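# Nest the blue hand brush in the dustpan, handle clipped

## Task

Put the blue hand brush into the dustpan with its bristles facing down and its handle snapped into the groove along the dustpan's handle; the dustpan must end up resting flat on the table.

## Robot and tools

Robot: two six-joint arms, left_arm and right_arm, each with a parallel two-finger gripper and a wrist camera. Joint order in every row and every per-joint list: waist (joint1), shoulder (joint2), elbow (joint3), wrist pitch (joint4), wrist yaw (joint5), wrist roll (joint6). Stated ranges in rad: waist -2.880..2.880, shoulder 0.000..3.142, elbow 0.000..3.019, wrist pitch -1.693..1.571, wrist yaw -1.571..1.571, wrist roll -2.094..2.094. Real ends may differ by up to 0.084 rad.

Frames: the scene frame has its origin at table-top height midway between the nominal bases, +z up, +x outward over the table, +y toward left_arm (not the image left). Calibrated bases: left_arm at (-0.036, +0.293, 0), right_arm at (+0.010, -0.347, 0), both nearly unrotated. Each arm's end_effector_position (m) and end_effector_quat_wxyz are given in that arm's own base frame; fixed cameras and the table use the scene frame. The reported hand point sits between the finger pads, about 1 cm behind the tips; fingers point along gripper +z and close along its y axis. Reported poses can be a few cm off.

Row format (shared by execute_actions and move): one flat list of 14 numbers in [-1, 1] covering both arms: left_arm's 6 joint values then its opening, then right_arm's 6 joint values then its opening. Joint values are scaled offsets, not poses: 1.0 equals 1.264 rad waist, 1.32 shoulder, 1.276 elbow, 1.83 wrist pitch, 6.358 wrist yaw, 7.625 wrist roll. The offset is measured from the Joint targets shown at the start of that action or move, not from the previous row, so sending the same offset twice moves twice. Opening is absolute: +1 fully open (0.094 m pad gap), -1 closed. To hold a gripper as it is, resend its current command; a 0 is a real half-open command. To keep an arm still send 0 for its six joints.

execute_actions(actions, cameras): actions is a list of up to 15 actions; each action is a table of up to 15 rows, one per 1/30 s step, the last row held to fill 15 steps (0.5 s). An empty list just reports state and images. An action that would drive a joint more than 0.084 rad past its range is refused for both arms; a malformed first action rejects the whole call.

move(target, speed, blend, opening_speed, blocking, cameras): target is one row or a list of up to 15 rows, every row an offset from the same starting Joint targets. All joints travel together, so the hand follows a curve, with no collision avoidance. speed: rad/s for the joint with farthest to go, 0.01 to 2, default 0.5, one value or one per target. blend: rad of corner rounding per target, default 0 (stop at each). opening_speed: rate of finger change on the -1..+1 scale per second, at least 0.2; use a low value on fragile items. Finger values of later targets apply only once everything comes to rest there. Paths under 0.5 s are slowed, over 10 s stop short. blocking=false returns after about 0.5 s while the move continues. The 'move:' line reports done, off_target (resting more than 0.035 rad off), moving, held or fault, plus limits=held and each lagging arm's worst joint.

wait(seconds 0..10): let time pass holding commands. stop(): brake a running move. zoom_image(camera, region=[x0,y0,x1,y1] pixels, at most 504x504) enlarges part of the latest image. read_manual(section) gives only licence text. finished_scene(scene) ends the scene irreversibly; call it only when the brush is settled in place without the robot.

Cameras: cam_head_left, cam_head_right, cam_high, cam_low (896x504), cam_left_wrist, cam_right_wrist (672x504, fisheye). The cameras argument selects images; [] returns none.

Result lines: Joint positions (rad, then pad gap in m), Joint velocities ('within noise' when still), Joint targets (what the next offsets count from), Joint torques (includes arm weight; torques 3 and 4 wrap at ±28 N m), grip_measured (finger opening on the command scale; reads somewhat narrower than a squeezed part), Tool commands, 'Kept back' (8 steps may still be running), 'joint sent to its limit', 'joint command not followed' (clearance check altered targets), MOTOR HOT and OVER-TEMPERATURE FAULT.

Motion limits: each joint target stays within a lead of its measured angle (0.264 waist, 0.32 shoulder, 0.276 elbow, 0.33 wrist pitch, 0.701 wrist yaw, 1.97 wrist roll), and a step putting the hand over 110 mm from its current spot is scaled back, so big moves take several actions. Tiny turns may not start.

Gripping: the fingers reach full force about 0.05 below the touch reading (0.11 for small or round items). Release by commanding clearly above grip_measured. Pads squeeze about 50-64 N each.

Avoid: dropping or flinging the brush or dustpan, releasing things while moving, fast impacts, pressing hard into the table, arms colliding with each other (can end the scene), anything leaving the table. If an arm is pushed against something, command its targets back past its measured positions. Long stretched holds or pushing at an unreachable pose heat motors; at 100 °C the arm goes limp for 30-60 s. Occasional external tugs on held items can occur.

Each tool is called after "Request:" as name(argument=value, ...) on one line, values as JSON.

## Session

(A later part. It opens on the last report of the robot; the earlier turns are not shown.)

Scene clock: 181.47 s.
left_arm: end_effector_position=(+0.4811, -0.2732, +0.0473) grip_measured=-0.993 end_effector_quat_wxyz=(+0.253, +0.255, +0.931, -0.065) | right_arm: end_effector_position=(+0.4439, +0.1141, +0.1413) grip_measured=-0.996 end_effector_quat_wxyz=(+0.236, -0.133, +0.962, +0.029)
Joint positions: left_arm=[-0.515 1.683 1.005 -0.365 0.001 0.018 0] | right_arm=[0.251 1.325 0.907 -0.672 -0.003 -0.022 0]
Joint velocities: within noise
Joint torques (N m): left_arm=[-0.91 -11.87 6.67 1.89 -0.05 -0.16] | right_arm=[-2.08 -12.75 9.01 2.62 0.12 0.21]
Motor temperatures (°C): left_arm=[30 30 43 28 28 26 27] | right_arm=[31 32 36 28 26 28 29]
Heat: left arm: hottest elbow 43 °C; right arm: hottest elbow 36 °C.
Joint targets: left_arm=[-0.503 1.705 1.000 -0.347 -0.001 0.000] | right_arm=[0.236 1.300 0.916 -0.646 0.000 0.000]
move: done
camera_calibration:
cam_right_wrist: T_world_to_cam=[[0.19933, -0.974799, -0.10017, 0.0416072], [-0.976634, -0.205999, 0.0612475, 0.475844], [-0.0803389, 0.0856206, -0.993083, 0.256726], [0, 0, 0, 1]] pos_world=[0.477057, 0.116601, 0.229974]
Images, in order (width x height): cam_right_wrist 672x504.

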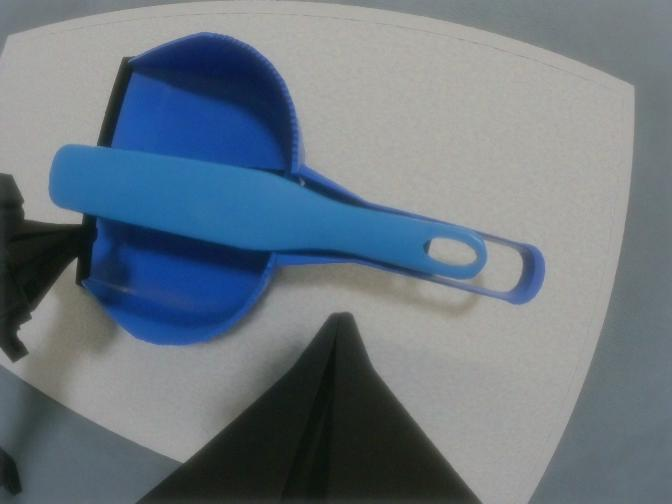

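Request:
move(target=[0,0.0312,-0.0141,0.0301,0,0,-1, 0,0,0,0,0,0,-1], speed=0.08, cameras=[])

Request:
move(target=[0,0.0145,-0.0057,0.0146,0,0,-1, 0,0,0,0,0,0,-1], speed=0.06, cameras=["cam_right_wrist"])

Scene clock: 183.17 s.
left_arm: end_effector_position=(+0.4814, -0.2734, +0.0267) grip_measured=-0.993 end_effector_quat_wxyz=(+0.253, +0.255, +0.931, -0.065) | right_arm: end_effector_position=(+0.4439, +0.1141, +0.1413) grip_measured=-0.996 end_effector_quat_wxyz=(+0.236, -0.133, +0.962, +0.029)
Joint positions: left_arm=[-0.515 1.721 0.989 -0.31 0.001 0.018 0] | right_arm=[0.251 1.325 0.907 -0.672 -0.003 -0.022 0]
Joint velocities: within noise
Joint torques (N m): left_arm=[-0.85 -11.81 6.28 1.89 -0.06 -0.16] | right_arm=[-2.08 -12.75 9.01 2.62 0.12 0.22]
Motor temperatures (°C): left_arm=[30 30 42 28 28 26 27] | right_arm=[31 32 36 28 26 28 29]
Heat: left arm: hottest elbow 42 °C; right arm: hottest elbow 36 °C.
Joint targets: left_arm=[-0.503 1.746 0.982 -0.291 -0.001 0.000] | right_arm=[0.236 1.300 0.916 -0.646 0.000 0.000]
move: done
No camera images: "cameras" was empty.

Scene clock: 184.10 s.
left_arm: end_effector_position=(+0.4813, -0.2734, +0.0163) grip_measured=-0.993 end_effector_quat_wxyz=(+0.252, +0.255, +0.931, -0.065) | right_arm: end_effector_position=(+0.4439, +0.1141, +0.1413) grip_measured=-0.996 end_effector_quat_wxyz=(+0.236, -0.133, +0.962, +0.029)
Joint positions: left_arm=[-0.515 1.741 0.981 -0.283 0.001 0.018 0] | right_arm=[0.251 1.325 0.907 -0.672 -0.003 -0.022 0]
Joint velocities: within noise
Joint torques (N m): left_arm=[-0.85 -11.87 6.17 1.88 -0.06 -0.16] | right_arm=[-2.08 -12.75 9.01 2.61 0.12 0.21]
Motor temperatures (°C): left_arm=[30 30 42 28 28 26 27] | right_arm=[31 32 36 28 26 28 29]
Heat: left arm: hottest elbow 42 °C; right arm: hottest elbow 36 °C.
Joint targets: left_arm=[-0.503 1.765 0.975 -0.265 -0.001 0.000] | right_arm=[0.236 1.300 0.916 -0.646 0.000 0.000]
move: done
camera_calibration:
cam_right_wrist: T_world_to_cam=[[0.19933, -0.974799, -0.10017, 0.0416072], [-0.976634, -0.205999, 0.0612475, 0.475844], [-0.0803389, 0.0856206, -0.993083, 0.256726], [0, 0, 0, 1]] pos_world=[0.477057, 0.116601, 0.229974]
Images, in order (width x height): cam_right_wrist 672x504.

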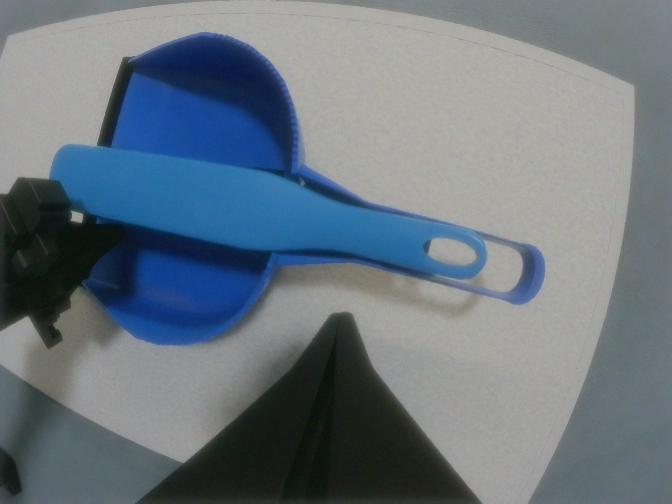

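Request:
move(target=[0,0.0115,-0.0046,0.0117,0,0,-1, 0,0,0,0,0,0,-1], speed=0.05, cameras=[])

Request:
move(target=[0,0.0115,-0.0046,0.0117,0,0,-1, 0,0,0,0,0,0,-1], speed=0.05, cameras=[])

Scene clock: 186.13 s.
left_arm: end_effector_position=(+0.4846, -0.2752, +0.0149) grip_measured=-0.993 end_effector_quat_wxyz=(+0.259, +0.254, +0.929, -0.066) | right_arm: end_effector_position=(+0.4439, +0.1141, +0.1413) grip_measured=-0.996 end_effector_quat_wxyz=(+0.236, -0.133, +0.962, +0.029)
Joint positions: left_arm=[-0.515 1.749 0.981 -0.261 0.001 0.018 0] | right_arm=[0.251 1.325 0.907 -0.672 -0.003 -0.022 0]
Joint velocities: within noise
Joint torques (N m): left_arm=[-0.91 -11.34 5.68 1.89 -0.05 -0.16] | right_arm=[-2.08 -12.81 9.01 2.61 0.12 0.21]
Motor temperatures (°C): left_arm=[30 30 42 28 28 26 27] | right_arm=[31 32 36 28 26 28 29]
Heat: left arm: hottest elbow 42 °C; right arm: hottest elbow 36 °C.
Joint targets: left_arm=[-0.503 1.780 0.969 -0.243 -0.001 0.000] | right_arm=[0.236 1.300 0.916 -0.646 0.000 0.000]
move: done
No camera images: "cameras" was empty.

Scene clock: 187.00 s.
left_arm: end_effector_position=(+0.4869, -0.2765, +0.0140) grip_measured=-0.993 end_effector_quat_wxyz=(+0.267, +0.254, +0.927, -0.068) | right_arm: end_effector_position=(+0.4439, +0.1141, +0.1413) grip_measured=-0.996 end_effector_quat_wxyz=(+0.236, -0.133, +0.962, +0.029)
Joint positions: left_arm=[-0.515 1.754 0.976 -0.235 0.001 0.018 0] | right_arm=[0.251 1.325 0.907 -0.672 -0.003 -0.022 0]
Joint velocities: within noise
Joint torques (N m): left_arm=[-0.91 -10.7 5.52 1.72 -0.05 -0.16] | right_arm=[-2.08 -12.75 9.01 2.63 0.12 0.21]
Motor temperatures (°C): left_arm=[30 30 42 28 28 26 27] | right_arm=[31 32 36 28 26 28 29]
Heat: left arm: hottest elbow 42 °C; right arm: hottest elbow 36 °C.
Joint targets: left_arm=[-0.503 1.795 0.963 -0.222 -0.001 0.000] | right_arm=[0.236 1.300 0.916 -0.646 0.000 0.000]
move: off_target (left_arm); left_arm: the shoulder is farthest, 0.041 rad from its target
No camera images: "cameras" was empty.

Request:
move(target=[0,0.0682,-0.0353,0,0,0,-1, 0,0,0,0,0,0,-1], speed=0.06, cameras=["cam_right_wrist"])

Request:
zoom_image(camera="cam_right_wrist", region=[340, 180, 460, 290])

Scene clock: 189.93 s.
left_arm: end_effector_position=(+0.4880, -0.2771, +0.0088) grip_measured=-0.993 end_effector_quat_wxyz=(+0.273, +0.253, +0.925, -0.070) | right_arm: end_effector_position=(+0.4439, +0.1141, +0.1413) grip_measured=-0.996 end_effector_quat_wxyz=(+0.236, -0.133, +0.962, +0.029)
Joint positions: left_arm=[-0.515 1.764 0.967 -0.202 0.001 0.018 0] | right_arm=[0.251 1.325 0.907 -0.672 -0.003 -0.022 0]
Joint velocities: within noise
Joint torques (N m): left_arm=[-0.91 -4.6 2.81 0.51 -0.05 -0.16] | right_arm=[-2.08 -12.81 9.02 2.63 0.12 0.21]
Motor temperatures (°C): left_arm=[30 30 41 28 28 26 27] | right_arm=[31 32 36 28 26 28 29]
Heat: left arm: hottest elbow 41 °C; right arm: hottest elbow 36 °C.
Joint targets: left_arm=[-0.503 1.885 0.918 -0.222 -0.001 0.000] | right_arm=[0.236 1.300 0.916 -0.646 0.000 0.000]
move: off_target (left_arm); left_arm: the shoulder is farthest, 0.121 rad from its target
camera_calibration:
cam_right_wrist: T_world_to_cam=[[0.19933, -0.974799, -0.10017, 0.0416072], [-0.976634, -0.205999, 0.0612475, 0.475844], [-0.0803389, 0.0856206, -0.993083, 0.256726], [0, 0, 0, 1]] pos_world=[0.477057, 0.116601, 0.229974]
Images, in order (width x height): cam_right_wrist 672x504.

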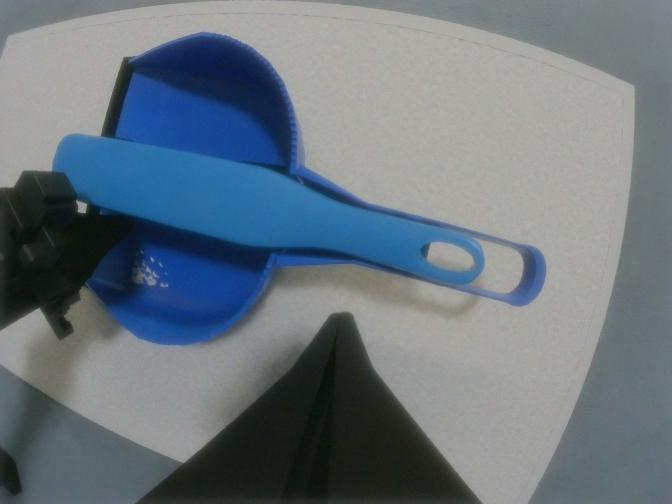

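Scaled by 4.200 from the camera's 672x504 image, which has a finer 960x720 frame.

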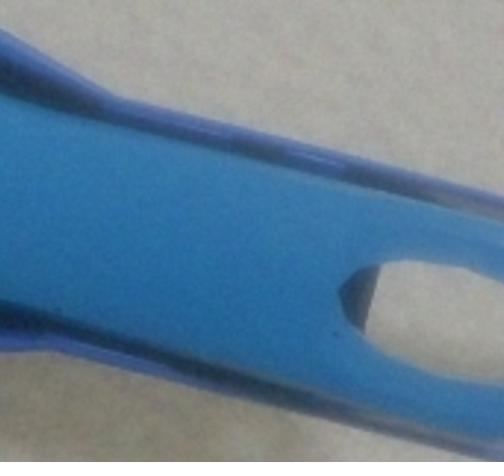

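Request:
move(target=[[0,0,0,0,0,0,-1, -0.0494,0.2598,0.3636,-0.3415,0,0,-1],[0,0,0,0,0,0,-1, -0.0494,0.2920,0.2876,-0.2689,0,0,-1],[0,0,0,0,0,0,-1, -0.0494,0.3045,0.2712,-0.2485,0,0,-1]], speed=[0.7,0.3,0.15], blend=[0.03,0.02,0], cameras=["cam_right_wrist"])

Request:
zoom_image(camera="cam_right_wrist", region=[230, 210, 450, 360])

Scene clock: 195.43 s.
left_arm: end_effector_position=(+0.4880, -0.2771, +0.0088) grip_measured=-0.993 end_effector_quat_wxyz=(+0.273, +0.253, +0.925, -0.070) | right_arm: end_effector_position=(+0.4751, +0.0877, +0.0848) grip_measured=-0.996 end_effector_quat_wxyz=(+0.000, -0.102, +0.995, +0.002)
Joint positions: left_arm=[-0.515 1.764 0.967 -0.202 0.001 0.018 0] | right_arm=[0.182 1.704 1.253 -1.121 -0.003 -0.022 0]
Joint velocities: within noise
Joint torques (N m): left_arm=[-0.91 -4.66 2.81 0.5 -0.06 -0.16] | right_arm=[-2.08 -15.97 8.05 1.47 0.11 0.21]
Motor temperatures (°C): left_arm=[30 30 41 28 28 26 27] | right_arm=[31 32 36 28 26 28 29]
Heat: left arm: hottest elbow 41 °C; right arm: hottest elbow 36 °C.
Joint targets: left_arm=[-0.503 1.885 0.918 -0.222 -0.001 0.000] | right_arm=[0.173 1.702 1.262 -1.101 0.000 0.000]
move: off_target (left_arm); blend cut to 0.0187 rad at target 2; left_arm: the shoulder is farthest, 0.121 rad from its target
camera_calibration:
cam_right_wrist: T_world_to_cam=[[0.091544, -0.993617, -0.0659194, 0.0539622], [-0.849272, -0.112467, 0.515838, 0.397113], [-0.519959, 0.0087616, -0.854146, 0.409242], [0, 0, 0, 1]] pos_world=[0.545106, 0.0946943, 0.148263]
Images, in order (width x height): cam_right_wrist 672x504.

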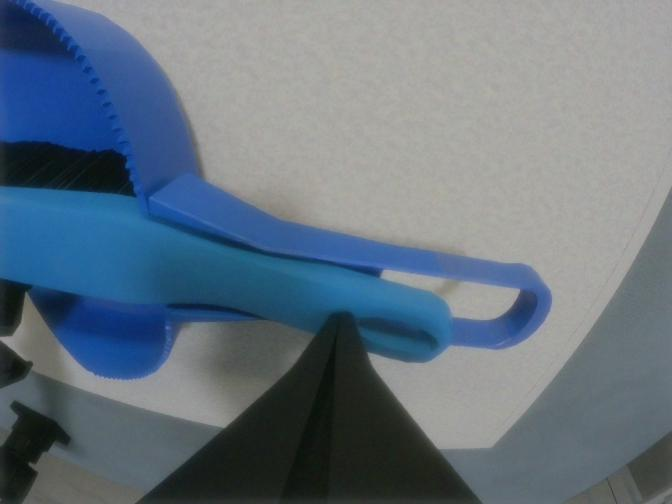

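Scaled by 2.291 from the camera's 672x504 image, which has a finer 960x720 frame.

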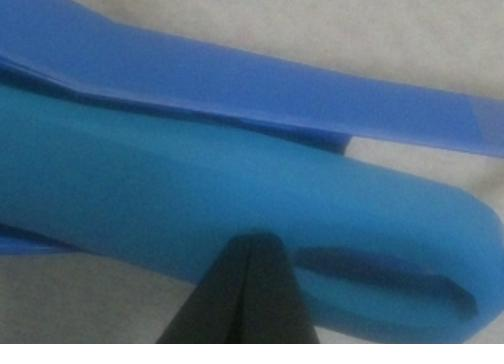

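Request:
move(target=[0,0,0,0,0,0,-1, 0,0.0095,-0.0100,0.0138,0,0,-1], speed=0.05, cameras=[])

Request:
move(target=[0,0,0,0,0,0,-1, 0,0.0095,-0.0100,0.0138,0,0,-1], speed=0.05, cameras=[])

Scene clock: 197.27 s.
left_arm: end_effector_position=(+0.4880, -0.2771, +0.0088) grip_measured=-0.993 end_effector_quat_wxyz=(+0.273, +0.253, +0.925, -0.070) | right_arm: end_effector_position=(+0.4777, +0.0882, +0.0827) grip_measured=-0.996 end_effector_quat_wxyz=(+0.007, -0.102, +0.995, +0.002)
Joint positions: left_arm=[-0.515 1.764 0.967 -0.202 0.001 0.018 0] | right_arm=[0.182 1.704 1.247 -1.1 -0.003 -0.022 0]
Joint velocities: within noise
Joint torques (N m): left_arm=[-0.91 -4.54 2.81 0.5 -0.06 -0.16] | right_arm=[-2.08 -14.92 7.61 1.61 0.11 0.22]
Motor temperatures (°C): left_arm=[30 30 40 28 28 26 27] | right_arm=[31 32 36 28 26 28 28]
Heat: left arm: hottest elbow 40 °C; right arm: hottest elbow 36 °C.
Joint targets: left_arm=[-0.503 1.885 0.918 -0.222 -0.001 0.000] | right_arm=[0.173 1.715 1.249 -1.076 0.000 0.000]
move: off_target (left_arm); left_arm: the shoulder is farthest, 0.121 rad from its target
No camera images: "cameras" was empty.

Scene clock: 198.17 s.
left_arm: end_effector_position=(+0.4881, -0.2772, +0.0089) grip_measured=-0.993 end_effector_quat_wxyz=(+0.273, +0.253, +0.925, -0.070) | right_arm: end_effector_position=(+0.4782, +0.0883, +0.0702) grip_measured=-0.996 end_effector_quat_wxyz=(+0.007, -0.102, +0.995, +0.002)
Joint positions: left_arm=[-0.515 1.764 0.967 -0.201 0.001 0.018 0] | right_arm=[0.182 1.721 1.233 -1.07 -0.003 -0.022 0]
Joint velocities: within noise
Joint torques (N m): left_arm=[-0.91 -4.48 2.81 0.5 -0.05 -0.16] | right_arm=[-2.08 -15.33 7.56 1.51 0.11 0.22]
Motor temperatures (°C): left_arm=[30 30 40 28 28 26 27] | right_arm=[31 32 36 28 26 28 28]
Heat: left arm: hottest elbow 40 °C; right arm: hottest elbow 36 °C.
Joint targets: left_arm=[-0.503 1.885 0.918 -0.222 -0.001 0.000] | right_arm=[0.173 1.727 1.236 -1.050 0.000 0.000]
move: off_target (left_arm); left_arm: the shoulder is farthest, 0.121 rad from its target
No camera images: "cameras" was empty.

Request:
move(target=[0,0,0,0,0,0,-1, 0,0.004,-0.0094,0,0,0,-1], speed=0.05, cameras=["cam_right_wrist"])

Request:
zoom_image(camera="cam_right_wrist", region=[230, 210, 450, 360])

Scene clock: 199.67 s.
left_arm: end_effector_position=(+0.4881, -0.2772, +0.0089) grip_measured=-0.993 end_effector_quat_wxyz=(+0.273, +0.253, +0.925, -0.070) | right_arm: end_effector_position=(+0.4776, +0.0882, +0.0692) grip_measured=-0.996 end_effector_quat_wxyz=(+0.006, -0.102, +0.995, +0.002)
Joint positions: left_arm=[-0.515 1.764 0.967 -0.201 0.001 0.018 0] | right_arm=[0.182 1.721 1.23 -1.068 -0.003 -0.022 0]
Joint velocities: within noise
Joint torques (N m): left_arm=[-0.91 -4.6 2.81 0.49 -0.06 -0.16] | right_arm=[-2.08 -14.97 6.86 1.35 0.11 0.21]
Motor temperatures (°C): left_arm=[30 30 40 28 28 26 27] | right_arm=[31 32 36 28 26 28 28]
Heat: left arm: hottest elbow 40 °C; right arm: hottest elbow 36 °C.
Joint targets: left_arm=[-0.503 1.885 0.918 -0.222 -0.001 0.000] | right_arm=[0.173 1.733 1.224 -1.050 0.000 0.000]
move: off_target (left_arm); left_arm: the shoulder is farthest, 0.121 rad from its target
camera_calibration:
cam_right_wrist: T_world_to_cam=[[0.0924035, -0.993458, -0.0670987, 0.052816], [-0.855865, -0.113683, 0.50455, 0.411331], [-0.508877, 0.0108052, -0.860771, 0.392176], [0, 0, 0, 1]] pos_world=[0.546733, 0.0949944, 0.133581]
Images, in order (width x height): cam_right_wrist 672x504.

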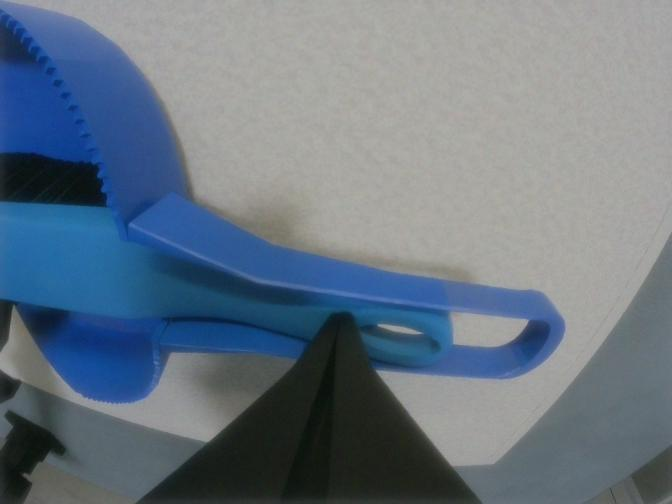

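Scaled by 2.291 from the camera's 672x504 image, which has a finer 960x720 frame.

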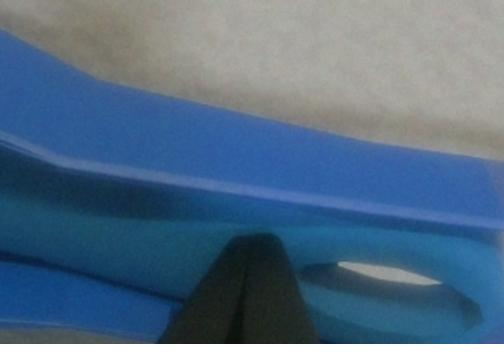

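Request:
move(target=[0,0,0,0,0,0,-1, 0,0.0265,-0.0094,0,0,0,-1], speed=0.05, cameras=[])

Request:
move(target=[0,0,0,0,0,0,-1, 0,0.0265,-0.0094,0,0,0,-1], speed=0.05, cameras=["cam_right_wrist","cam_low"])

Request:
zoom_image(camera="cam_low", region=[460, 240, 600, 320])

Scene clock: 201.73 s.
left_arm: end_effector_position=(+0.4881, -0.2772, +0.0089) grip_measured=-0.993 end_effector_quat_wxyz=(+0.273, +0.253, +0.925, -0.070) | right_arm: end_effector_position=(+0.4771, +0.0880, +0.0656) grip_measured=-0.996 end_effector_quat_wxyz=(+0.003, -0.102, +0.995, +0.002)
Joint positions: left_arm=[-0.515 1.764 0.967 -0.201 0.001 0.018 0] | right_arm=[0.182 1.728 1.23 -1.068 -0.003 -0.022 0]
Joint velocities: within noise
Joint torques (N m): left_arm=[-0.91 -4.6 2.81 0.47 -0.05 -0.16] | right_arm=[-2.14 -12.63 5.93 1.39 0.11 0.22]
Motor temperatures (°C): left_arm=[30 29 40 28 28 26 27] | right_arm=[31 32 36 28 26 28 28]
Heat: left arm: hottest elbow 40 °C; right arm: hottest elbow 36 °C.
Joint targets: left_arm=[-0.503 1.885 0.918 -0.222 -0.001 0.000] | right_arm=[0.173 1.768 1.212 -1.050 0.000 0.000]
move: off_target (left_arm, right_arm); left_arm: the shoulder is farthest, 0.121 rad from its target; right_arm: the shoulder is farthest, 0.040 rad from its target
No camera images: "cameras" was empty.

Scene clock: 202.70 s.
left_arm: end_effector_position=(+0.4889, -0.2777, +0.0096) grip_measured=-0.993 end_effector_quat_wxyz=(+0.276, +0.253, +0.925, -0.070) | right_arm: end_effector_position=(+0.4766, +0.0871, +0.0614) grip_measured=-0.996 end_effector_quat_wxyz=(-0.002, -0.101, +0.995, +0.001)
Joint positions: left_arm=[-0.515 1.764 0.967 -0.197 0.001 0.018 0] | right_arm=[0.181 1.737 1.23 -1.068 -0.003 -0.022 0]
Joint velocities: within noise
Joint torques (N m): left_arm=[-0.91 -4.6 2.82 0.31 -0.05 -0.17] | right_arm=[-2.08 -10.46 4.96 1.37 0.1 0.22]
Motor temperatures (°C): left_arm=[30 29 40 28 28 26 27] | right_arm=[31 31 36 28 26 28 28]
Heat: left arm: hottest elbow 40 °C; right arm: hottest elbow 36 °C.
Joint targets: left_arm=[-0.503 1.885 0.918 -0.222 -0.001 0.000] | right_arm=[0.173 1.803 1.200 -1.050 0.000 0.000]
move: off_target (left_arm, right_arm); left_arm: the shoulder is farthest, 0.121 rad from its target; right_arm: the shoulder is farthest, 0.066 rad from its target
camera_calibration:
cam_right_wrist: T_world_to_cam=[[0.0897902, -0.993849, -0.0648242, 0.0524642], [-0.847614, -0.11043, 0.518994, 0.40926], [-0.522961, 0.00834531, -0.852316, 0.391397], [0, 0, 0, 1]] pos_world=[0.546868, 0.0940698, 0.124591]
Images, in order (width x height): cam_low 896x504, cam_right_wrist 672x504.

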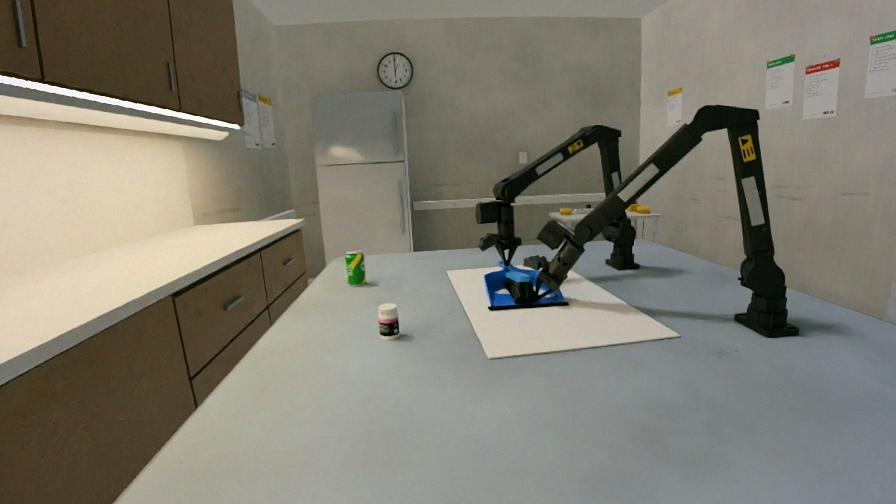

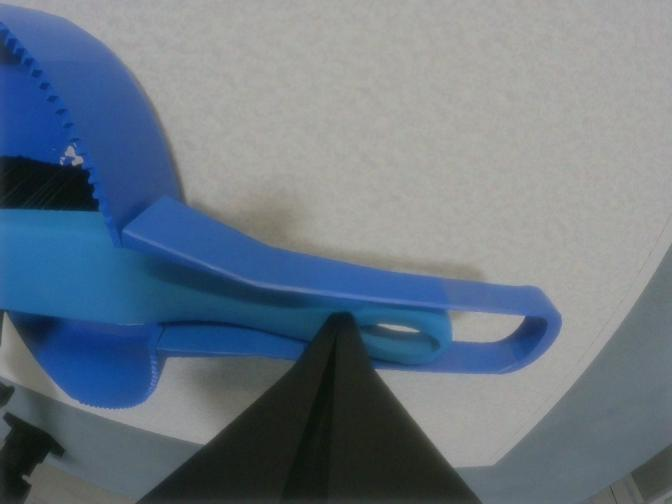

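Scaled by 3.600 from the camera's 896x504 image, which has a finer 1280x720 frame.

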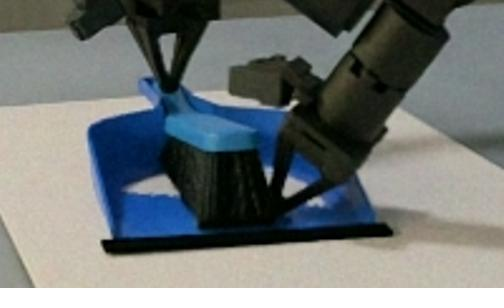

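Request:
zoom_image(camera="cam_right_wrist", region=[230, 230, 450, 380])

Scaled by 2.291 from the camera's 672x504 image, which has a finer 960x720 frame.

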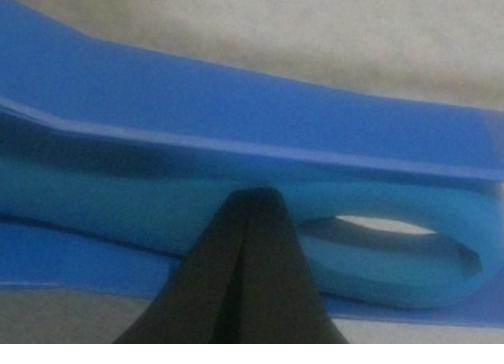

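Request:
move(target=[0,0,0,0,0,0,-1, 0,0.0265,-0.0094,0,0,0,-1], speed=0.06, cameras=[])

Scene clock: 204.70 s.
left_arm: end_effector_position=(+0.4896, -0.2781, +0.0101) grip_measured=-0.993 end_effector_quat_wxyz=(+0.277, +0.253, +0.924, -0.071) | right_arm: end_effector_position=(+0.4765, +0.0863, +0.0593) grip_measured=-0.996 end_effector_quat_wxyz=(-0.004, -0.100, +0.995, +0.001)
Joint positions: left_arm=[-0.515 1.764 0.967 -0.193 0.001 0.018 0] | right_arm=[0.179 1.742 1.23 -1.068 -0.003 -0.022 0]
Joint velocities: within noise
Joint torques (N m): left_arm=[-0.91 -4.6 2.84 0.14 -0.05 -0.16] | right_arm=[-2.08 -7.94 4 1.37 0.09 0.22]
Motor temperatures (°C): left_arm=[30 29 39 28 28 26 27] | right_arm=[31 31 36 28 26 28 28]
Heat: left arm: hottest elbow 39 °C; right arm: hottest elbow 36 °C.
Joint targets: left_arm=[-0.503 1.885 0.918 -0.222 -0.001 0.000] | right_arm=[0.173 1.838 1.188 -1.050 0.000 0.000]
move: off_target (left_arm, right_arm); left_arm: the shoulder is farthest, 0.121 rad from its target; right_arm: the shoulder is farthest, 0.096 rad from its target
No camera images: "cameras" was empty.

Request:
move(target=[[0,0,0,0,0,0,-1, 0,-0.0879,0.0564,-0.0098,0,0,-1],[0,0,0,0,0,0,-1, 0,-0.1356,0.1207,-0.0738,0,0,-1]], speed=[0.12,0.2], blend=[0.02,0], cameras=["cam_right_wrist"])

Request:
zoom_image(camera="cam_right_wrist", region=[150, 170, 560, 390])

Scene clock: 207.73 s.
left_arm: end_effector_position=(+0.4894, -0.2780, +0.0085) grip_measured=-0.993 end_effector_quat_wxyz=(+0.276, +0.253, +0.925, -0.071) | right_arm: end_effector_position=(+0.4765, +0.0878, +0.1068) grip_measured=-0.996 end_effector_quat_wxyz=(+0.003, -0.102, +0.995, +0.002)
Joint positions: left_arm=[-0.515 1.768 0.967 -0.192 0.001 0.018 0] | right_arm=[0.182 1.679 1.284 -1.169 -0.003 -0.022 0]
Joint velocities: within noise
Joint torques (N m): left_arm=[-0.85 -4.84 2.81 0.13 -0.05 -0.16] | right_arm=[-2.02 -17.32 12.22 -0.1 0.08 0.22]
Motor temperatures (°C): left_arm=[30 29 39 28 28 26 27] | right_arm=[30 31 35 28 26 28 28]
Heat: left arm: hottest elbow 39 °C; right arm: hottest elbow 35 °C.
Joint targets: left_arm=[-0.503 1.885 0.918 -0.222 -0.001 0.000] | right_arm=[0.173 1.659 1.342 -1.185 0.000 0.000]
move: off_target (left_arm, right_arm); left_arm: the shoulder is farthest, 0.117 rad from its target; right_arm: the elbow is farthest, 0.058 rad from its target
camera_calibration:
cam_right_wrist: T_world_to_cam=[[0.0920141, -0.993581, -0.0658049, 0.0551685], [-0.852952, -0.112746, 0.509668, 0.389384], [-0.513816, 0.0092318, -0.857851, 0.426192], [0, 0, 0, 1]] pos_world=[0.546033, 0.0947813, 0.170783]
Images, in order (width x height): cam_right_wrist 672x504.

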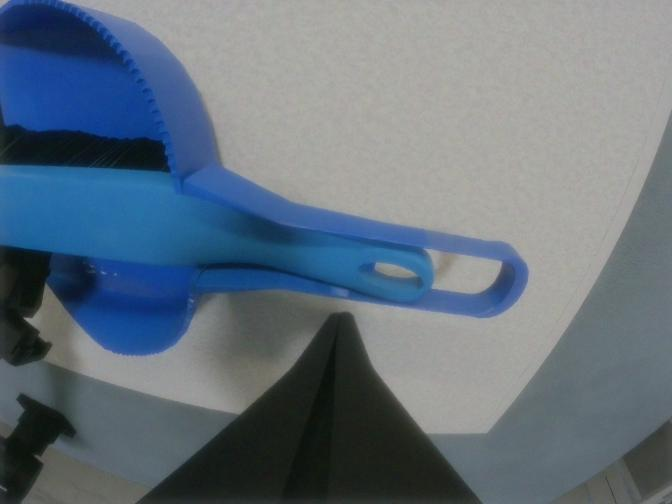

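Scaled by 1.229 from the camera's 672x504 image, which has a finer 960x720 frame.

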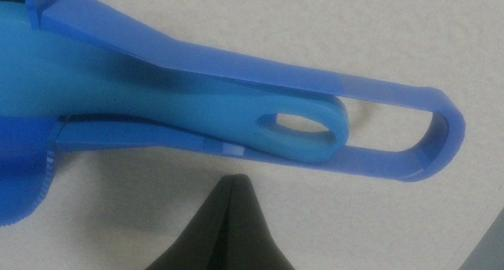

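Request:
zoom_image(camera="cam_right_wrist", region=[270, 220, 450, 320])

Scaled by 2.800 from the camera's 672x504 image, which has a finer 960x720 frame.

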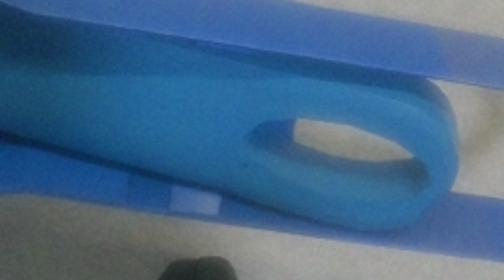

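Request:
wait(seconds=0, cameras=["cam_low"])

Request:
zoom_image(camera="cam_low", region=[480, 245, 550, 285])

Scene clock: 210.27 s.
left_arm: end_effector_position=(+0.4894, -0.2780, +0.0085) grip_measured=-0.993 end_effector_quat_wxyz=(+0.276, +0.253, +0.925, -0.071) | right_arm: end_effector_position=(+0.4765, +0.0878, +0.1068) grip_measured=-0.996 end_effector_quat_wxyz=(+0.003, -0.102, +0.995, +0.002)
Joint positions: left_arm=[-0.515 1.768 0.967 -0.192 0.001 0.018 0] | right_arm=[0.182 1.679 1.284 -1.169 -0.003 -0.022 0]
Joint velocities: within noise
Joint torques (N m): left_arm=[-0.85 -4.78 2.81 0.13 -0.05 -0.16] | right_arm=[-2.02 -17.55 12.19 -0.01 0.09 0.22]
Motor temperatures (°C): left_arm=[30 29 39 28 28 26 27] | right_arm=[30 31 35 28 26 28 28]
Heat: left arm: hottest elbow 39 °C; right arm: hottest elbow 35 °C.
Joint targets: left_arm=[-0.503 1.885 0.918 -0.222 -0.001 0.000] | right_arm=[0.173 1.659 1.342 -1.185 0.000 0.000]
Tool commands: left_gripper/opening=-1.0 right_gripper/opening=-1.0
Images, in order (width x height): cam_low 896x504.

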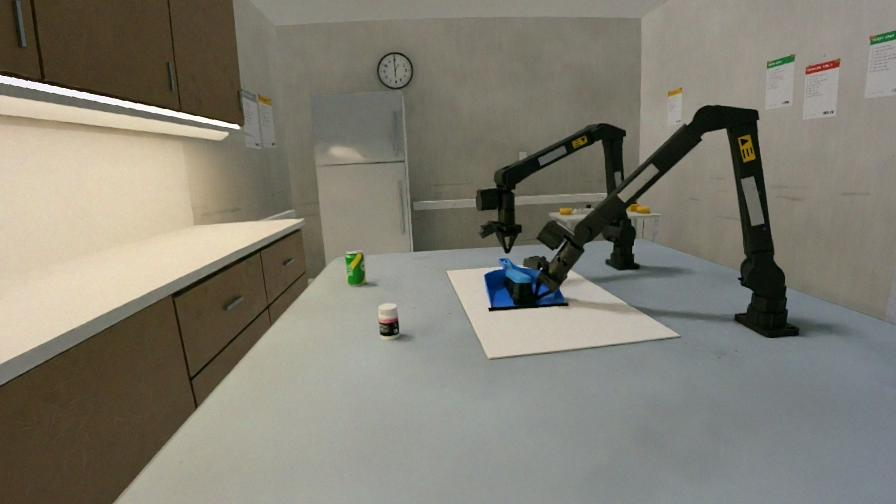

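Scaled by 7.200 from the camera's 896x504 image, which has a finer 1280x720 frame.

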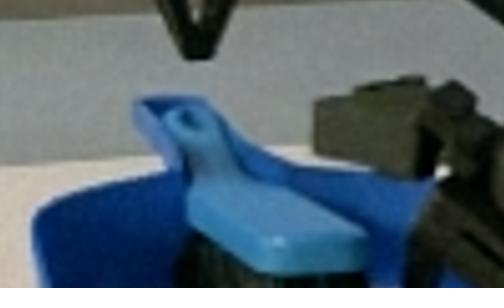

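Request:
move(target=[0,0,0,0,0,0,-1, 0,0.0462,-0.0784,0.0667,0,0,-1], speed=0.12, cameras=[])

Request:
move(target=[0,0,0,0,0,0,-1, 0,0.0080,-0.0070,0.0075,0,0,-1], speed=0.05, cameras=[])

Scene clock: 213.33 s.
left_arm: end_effector_position=(+0.4894, -0.2780, +0.0085) grip_measured=-0.993 end_effector_quat_wxyz=(+0.276, +0.253, +0.925, -0.071) | right_arm: end_effector_position=(+0.4756, +0.0877, +0.0714) grip_measured=-0.996 end_effector_quat_wxyz=(+0.001, -0.102, +0.995, +0.001)
Joint positions: left_arm=[-0.515 1.768 0.967 -0.192 0.001 0.018 0] | right_arm=[0.182 1.719 1.235 -1.084 -0.003 -0.022 0]
Joint velocities: within noise
Joint torques (N m): left_arm=[-0.85 -4.84 2.8 0.13 -0.05 -0.16] | right_arm=[-2.08 -15.97 7.91 1.5 0.08 0.22]
Motor temperatures (°C): left_arm=[30 29 38 28 28 26 27] | right_arm=[30 31 35 28 26 28 28]
Heat: left arm: hottest elbow 38 °C; right arm: hottest elbow 35 °C.
Joint targets: left_arm=[-0.503 1.885 0.918 -0.222 -0.001 0.000] | right_arm=[0.173 1.720 1.242 -1.063 0.000 0.000]
move: off_target (left_arm); left_arm: the shoulder is farthest, 0.117 rad from its target
No camera images: "cameras" was empty.

Scene clock: 214.07 s.
left_arm: end_effector_position=(+0.4894, -0.2780, +0.0085) grip_measured=-0.993 end_effector_quat_wxyz=(+0.276, +0.253, +0.925, -0.071) | right_arm: end_effector_position=(+0.4773, +0.0880, +0.0704) grip_measured=-0.996 end_effector_quat_wxyz=(+0.006, -0.102, +0.995, +0.002)
Joint positions: left_arm=[-0.515 1.768 0.967 -0.192 0.001 0.018 0] | right_arm=[0.182 1.719 1.232 -1.072 -0.003 -0.022 0]
Joint velocities: within noise
Joint torques (N m): left_arm=[-0.85 -4.84 2.81 0.14 -0.05 -0.16] | right_arm=[-2.08 -15.03 7.56 1.52 0.08 0.21]
Motor temperatures (°C): left_arm=[30 29 38 28 28 26 27] | right_arm=[30 31 35 28 26 28 28]
Heat: left arm: hottest elbow 38 °C; right arm: hottest elbow 35 °C.
Joint targets: left_arm=[-0.503 1.885 0.918 -0.222 -0.001 0.000] | right_arm=[0.173 1.730 1.233 -1.049 0.000 0.000]
move: off_target (left_arm); left_arm: the shoulder is farthest, 0.117 rad from its target
No camera images: "cameras" was empty.

Request:
move(target=[0,0,0,0,0,0,-1, 0,0.0045,-0.0055,0,0,0,-1], speed=0.05, cameras=[])

Request:
move(target=[0,0,0,0,0,0,-1, 0,0.0045,-0.0055,0,0,0,-1], speed=0.05, cameras=[])

Scene clock: 215.13 s.
left_arm: end_effector_position=(+0.4894, -0.2780, +0.0085) grip_measured=-0.993 end_effector_quat_wxyz=(+0.276, +0.253, +0.925, -0.071) | right_arm: end_effector_position=(+0.4767, +0.0879, +0.0694) grip_measured=-0.996 end_effector_quat_wxyz=(+0.006, -0.102, +0.995, +0.002)
Joint positions: left_arm=[-0.515 1.768 0.967 -0.192 0.001 0.018 0] | right_arm=[0.182 1.719 1.229 -1.069 -0.003 -0.022 0]
Joint velocities: within noise
Joint torques (N m): left_arm=[-0.85 -4.78 2.81 0.13 -0.05 -0.16] | right_arm=[-2.08 -14.51 7.1 1.44 0.09 0.22]
Motor temperatures (°C): left_arm=[30 29 38 28 28 26 27] | right_arm=[30 31 35 28 26 28 28]
Heat: left arm: hottest elbow 38 °C; right arm: hottest elbow 35 °C.
Joint targets: left_arm=[-0.503 1.885 0.918 -0.222 -0.001 0.000] | right_arm=[0.173 1.736 1.226 -1.050 0.000 0.000]
move: off_target (left_arm); left_arm: the shoulder is farthest, 0.117 rad from its target
No camera images: "cameras" was empty.

Scene clock: 215.83 s.
left_arm: end_effector_position=(+0.4894, -0.2780, +0.0085) grip_measured=-0.993 end_effector_quat_wxyz=(+0.276, +0.253, +0.925, -0.071) | right_arm: end_effector_position=(+0.4768, +0.0879, +0.0689) grip_measured=-0.996 end_effector_quat_wxyz=(+0.006, -0.102, +0.995, +0.002)
Joint positions: left_arm=[-0.515 1.768 0.967 -0.192 0.001 0.018 0] | right_arm=[0.182 1.719 1.227 -1.066 -0.003 -0.022 0]
Joint velocities: within noise
Joint torques (N m): left_arm=[-0.85 -4.78 2.81 0.13 -0.05 -0.16] | right_arm=[-2.08 -13.98 6.78 1.37 0.08 0.22]
Motor temperatures (°C): left_arm=[30 29 38 28 28 26 27] | right_arm=[30 31 35 28 26 28 28]
Heat: left arm: hottest elbow 38 °C; right arm: hottest elbow 35 °C.
Joint targets: left_arm=[-0.503 1.885 0.918 -0.222 -0.001 0.000] | right_arm=[0.173 1.742 1.219 -1.049 0.000 0.000]
move: off_target (left_arm); left_arm: the shoulder is farthest, 0.117 rad from its target
No camera images: "cameras" was empty.

Request:
wait(seconds=0, cameras=["cam_right_wrist"])

Request:
zoom_image(camera="cam_right_wrist", region=[230, 210, 450, 360])

Scene clock: 218.93 s.
left_arm: end_effector_position=(+0.4894, -0.2780, +0.0085) grip_measured=-0.993 end_effector_quat_wxyz=(+0.276, +0.253, +0.925, -0.071) | right_arm: end_effector_position=(+0.4768, +0.0879, +0.0689) grip_measured=-0.996 end_effector_quat_wxyz=(+0.006, -0.102, +0.995, +0.002)
Joint positions: left_arm=[-0.515 1.768 0.967 -0.192 0.001 0.018 0] | right_arm=[0.182 1.719 1.227 -1.066 -0.003 -0.022 0]
Joint velocities: within noise
Joint torques (N m): left_arm=[-0.85 -4.78 2.81 0.13 -0.05 -0.16] | right_arm=[-2.08 -13.98 6.75 1.37 0.08 0.21]
Motor temperatures (°C): left_arm=[30 29 38 28 28 26 27] | right_arm=[30 31 35 28 26 28 28]
Heat: left arm: hottest elbow 38 °C; right arm: hottest elbow 35 °C.
Joint targets: left_arm=[-0.503 1.885 0.918 -0.222 -0.001 0.000] | right_arm=[0.173 1.742 1.219 -1.049 0.000 0.000]
Tool commands: left_gripper/opening=-1.0 right_gripper/opening=-1.0
camera_calibration:
cam_right_wrist: T_world_to_cam=[[0.0924024, -0.993509, -0.0663398, 0.0525417], [-0.855932, -0.113296, 0.504524, 0.41078], [-0.508765, 0.0101632, -0.860845, 0.391498], [0, 0, 0, 1]] pos_world=[0.545925, 0.0947613, 0.133257]
Images, in order (width x height): cam_right_wrist 672x504.

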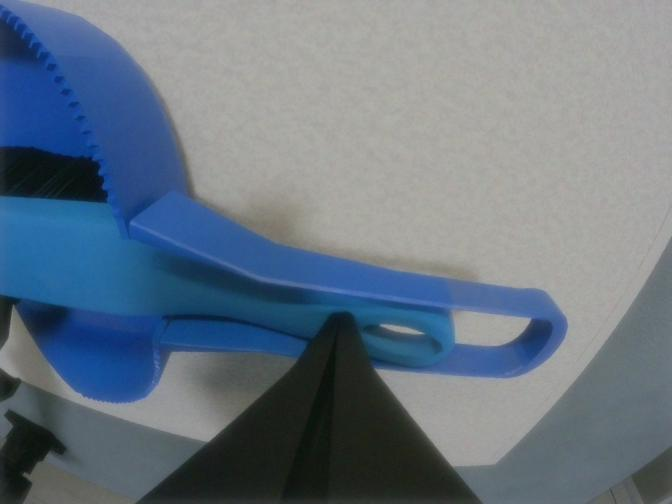

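Scaled by 2.291 from the camera's 672x504 image, which has a finer 960x720 frame.

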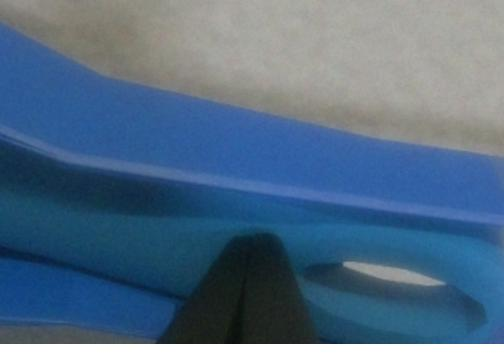

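Request:
move(target=[[0,0,0,0,0,0,-1, 0,-0.0205,0.0337,-0.0104,0,0,-1],[0,0,0,0,0,0,-1, 0,-0.0629,0.0964,-0.0743,0,0,-1],[0,0,0,0,0,0,-1, 0.0498,-0.3348,-0.2375,0.2202,0,0,-1]], speed=[0.12,0.2,0.6], blend=[0.015,0.03,0], cameras=["cam_right_wrist"])

Request:
zoom_image(camera="cam_right_wrist", region=[300, 150, 560, 320])

Scene clock: 223.73 s.
left_arm: end_effector_position=(+0.4894, -0.2780, +0.0085) grip_measured=-0.993 end_effector_quat_wxyz=(+0.276, +0.253, +0.925, -0.071) | right_arm: end_effector_position=(+0.4461, +0.1036, +0.1438) grip_measured=-0.996 end_effector_quat_wxyz=(+0.239, -0.121, +0.963, +0.026)
Joint positions: left_arm=[-0.515 1.768 0.967 -0.192 0.001 0.018 0] | right_arm=[0.228 1.319 0.907 -0.673 -0.002 -0.022 0]
Joint velocities: within noise
Joint torques (N m): left_arm=[-0.91 -4.84 2.81 0.13 -0.05 -0.16] | right_arm=[-0.32 -12.22 9.05 2.55 0.07 0.21]
Motor temperatures (°C): left_arm=[30 29 38 28 28 26 27] | right_arm=[30 31 35 28 26 28 28]
Heat: left arm: hottest elbow 38 °C; right arm: hottest elbow 35 °C.
Joint targets: left_arm=[-0.503 1.885 0.918 -0.222 -0.001 0.000] | right_arm=[0.236 1.300 0.916 -0.647 0.000 0.000]
move: off_target (left_arm); left_arm: the shoulder is farthest, 0.117 rad from its target
camera_calibration:
cam_right_wrist: T_world_to_cam=[[0.176837, -0.979207, -0.0994096, 0.0415555], [-0.981511, -0.182961, 0.0562251, 0.476221], [-0.0732441, 0.0876289, -0.993457, 0.257014], [0, 0, 0, 1]] pos_world=[0.478892, 0.105299, 0.232688]
Images, in order (width x height): cam_right_wrist 672x504.

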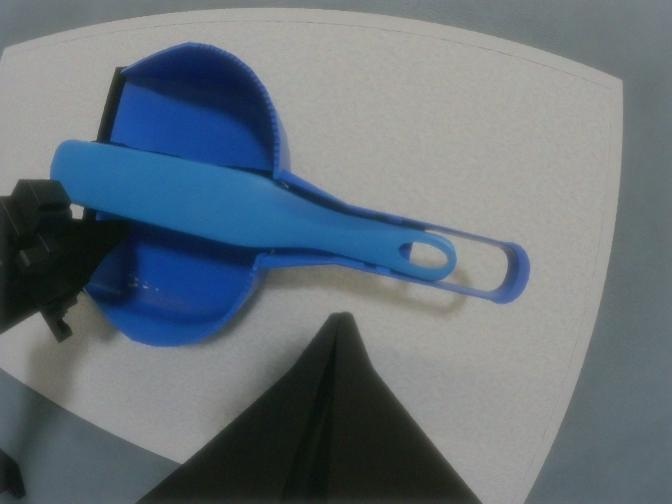

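Scaled by 1.938 from the camera's 672x504 image, which has a finer 960x720 frame.

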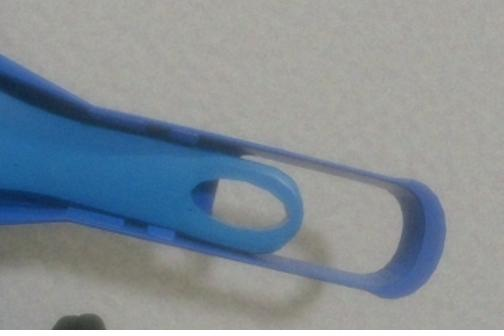

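Request:
move(target=[[0,-0.0833,0.0525,0,0,0,-1, 0,0,0,0,0,0,-1],[0,-0.1269,0.0906,-0.0251,0,0,-1, 0,0,0,0,0,0,-1],[0,-0.2189,0.1755,-0.1519,0,0,-1, 0,0,0,0,0,0,-1]], speed=[0.1,0.08,0.3], blend=[0.01,0.02,0], cameras=["cam_right_wrist","cam_low"])

Request:
zoom_image(camera="cam_low", region=[475, 245, 575, 315])

Scene clock: 228.93 s.
left_arm: end_effector_position=(+0.4927, -0.2798, +0.1068) grip_measured=-0.993 end_effector_quat_wxyz=(+0.269, +0.253, +0.927, -0.069) | right_arm: end_effector_position=(+0.4462, +0.1036, +0.1439) grip_measured=-0.996 end_effector_quat_wxyz=(+0.239, -0.121, +0.963, +0.026)
Joint positions: left_arm=[-0.515 1.611 1.087 -0.484 0.001 0.018 0] | right_arm=[0.228 1.319 0.907 -0.673 -0.002 -0.022 0]
Joint velocities: within noise
Joint torques (N m): left_arm=[-0.85 -14.51 12.16 0.66 -0.06 -0.16] | right_arm=[-0.32 -12.22 9.07 2.63 0.07 0.21]
Motor temperatures (°C): left_arm=[30 29 38 28 28 26 27] | right_arm=[30 31 36 28 26 28 28]
Heat: left arm: hottest elbow 38 °C; right arm: hottest elbow 36 °C.
Joint targets: left_arm=[-0.503 1.596 1.142 -0.500 -0.001 0.000] | right_arm=[0.236 1.300 0.916 -0.647 0.000 0.000]
move: off_target (left_arm); left_arm: the elbow is farthest, 0.055 rad from its target
camera_calibration:
cam_right_wrist: T_world_to_cam=[[0.176874, -0.979198, -0.0994284, 0.0415493], [-0.981532, -0.182966, 0.0558446, 0.476366], [-0.072875, 0.0877147, -0.993476, 0.256891], [0, 0, 0, 1]] pos_world=[0.47894, 0.10531, 0.232744]
Images, in order (width x height): cam_low 896x504, cam_right_wrist 672x504.

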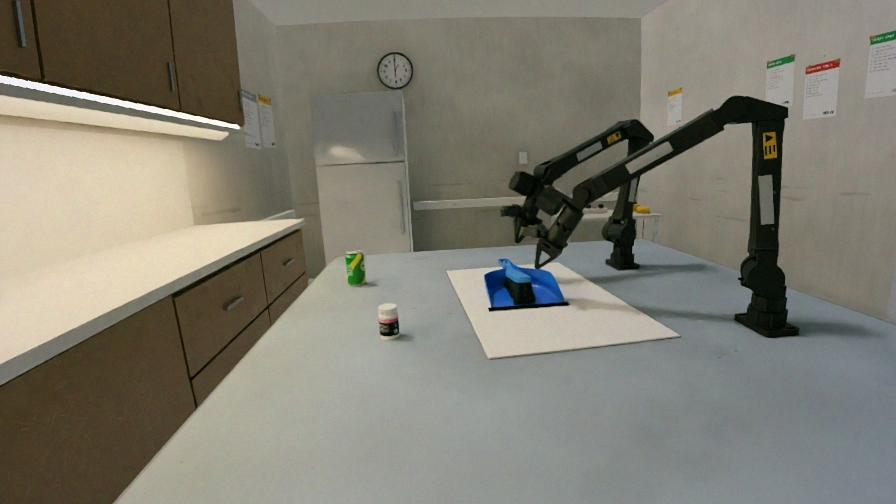

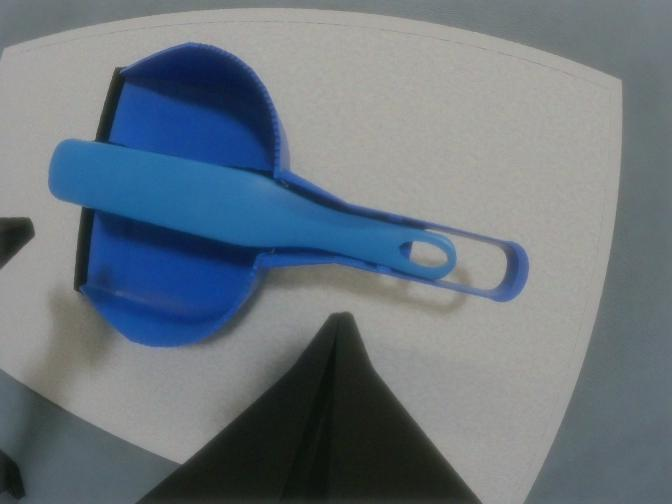

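Scaled by 5.040 from the camera's 896x504 image, which has a finer 1280x720 frame.

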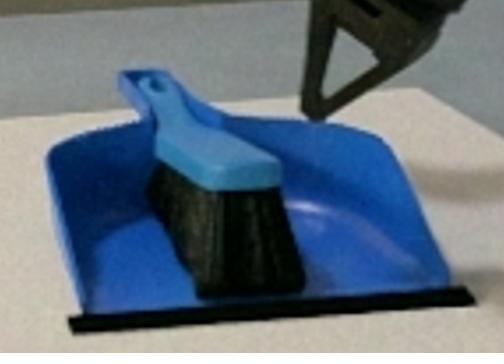

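Request:
execute_actions(actions=[], cameras=["cam_low", "cam_right_wrist"])

Request:
zoom_image(camera="cam_right_wrist", region=[280, 140, 580, 340])

Request:
zoom_image(camera="cam_low", region=[470, 235, 560, 295])

Scene clock: 230.43 s.
left_arm: end_effector_position=(+0.4927, -0.2798, +0.1068) grip_measured=-0.993 end_effector_quat_wxyz=(+0.269, +0.253, +0.927, -0.069) | right_arm: end_effector_position=(+0.4462, +0.1036, +0.1439) grip_measured=-0.996 end_effector_quat_wxyz=(+0.239, -0.121, +0.963, +0.026)
Joint positions: left_arm=[-0.515 1.611 1.087 -0.484 0.001 0.018 0] | right_arm=[0.228 1.319 0.907 -0.673 -0.002 -0.022 0]
Joint velocities: within noise
Joint torques (N m): left_arm=[-0.91 -14.39 12.15 0.62 -0.06 -0.16] | right_arm=[-0.32 -12.22 9.09 2.63 0.08 0.22]
Motor temperatures (°C): left_arm=[30 29 38 28 28 26 27] | right_arm=[30 31 36 28 26 28 28]
Heat: left arm: hottest elbow 38 °C; right arm: hottest elbow 36 °C.
Joint targets: left_arm=[-0.503 1.596 1.142 -0.500 -0.001 0.000] | right_arm=[0.236 1.300 0.916 -0.647 0.000 0.000]
Tool commands: left_gripper/opening=-1.0 right_gripper/opening=-1.0
camera_calibration:
cam_right_wrist: T_world_to_cam=[[0.176874, -0.979198, -0.0994284, 0.0415493], [-0.981532, -0.182966, 0.0558446, 0.476366], [-0.072875, 0.0877147, -0.993476, 0.256891], [0, 0, 0, 1]] pos_world=[0.47894, 0.10531, 0.232744]
Images, in order (width x height): cam_low 896x504, cam_right_wrist 672x504.

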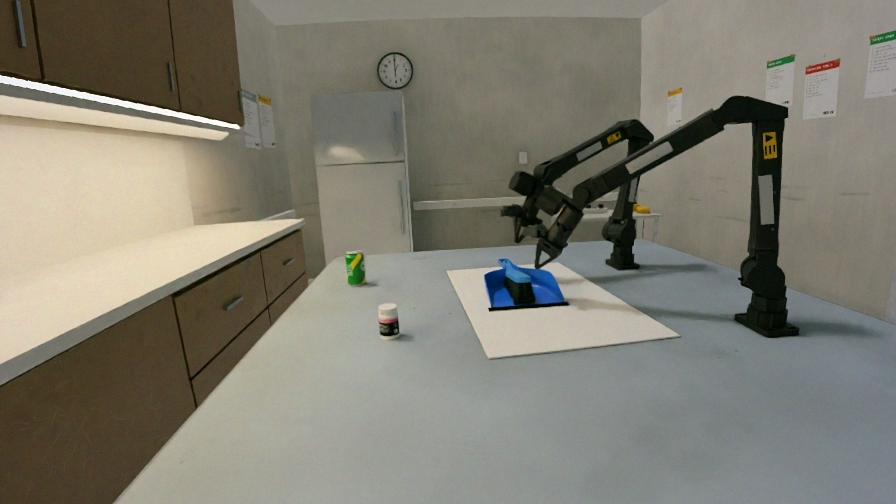

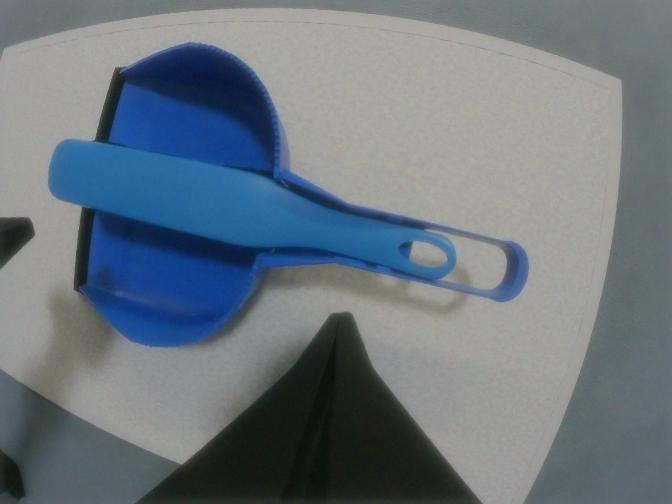

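Scaled by 1.680 from the camera's 672x504 image, which has a finer 960x720 frame.

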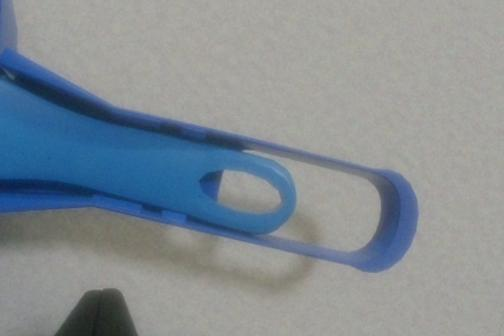

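Scaled by 5.600 from the camera's 896x504 image, which has a finer 1280x720 frame.

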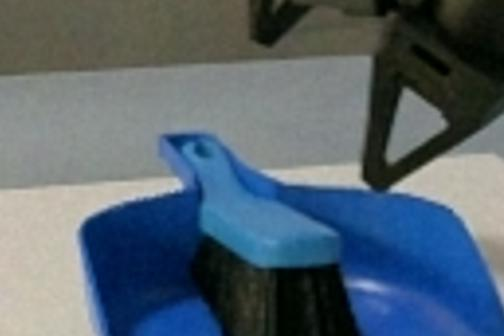

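Request:
zoom_image(camera="cam_right_wrist", region=[330, 195, 450, 285])

Scaled by 4.200 from the camera's 672x504 image, which has a finer 960x720 frame.

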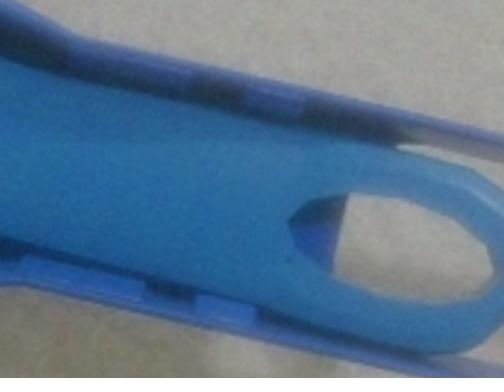

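Request:
finished_scene(scene=2)

The scene is finished: the task was done.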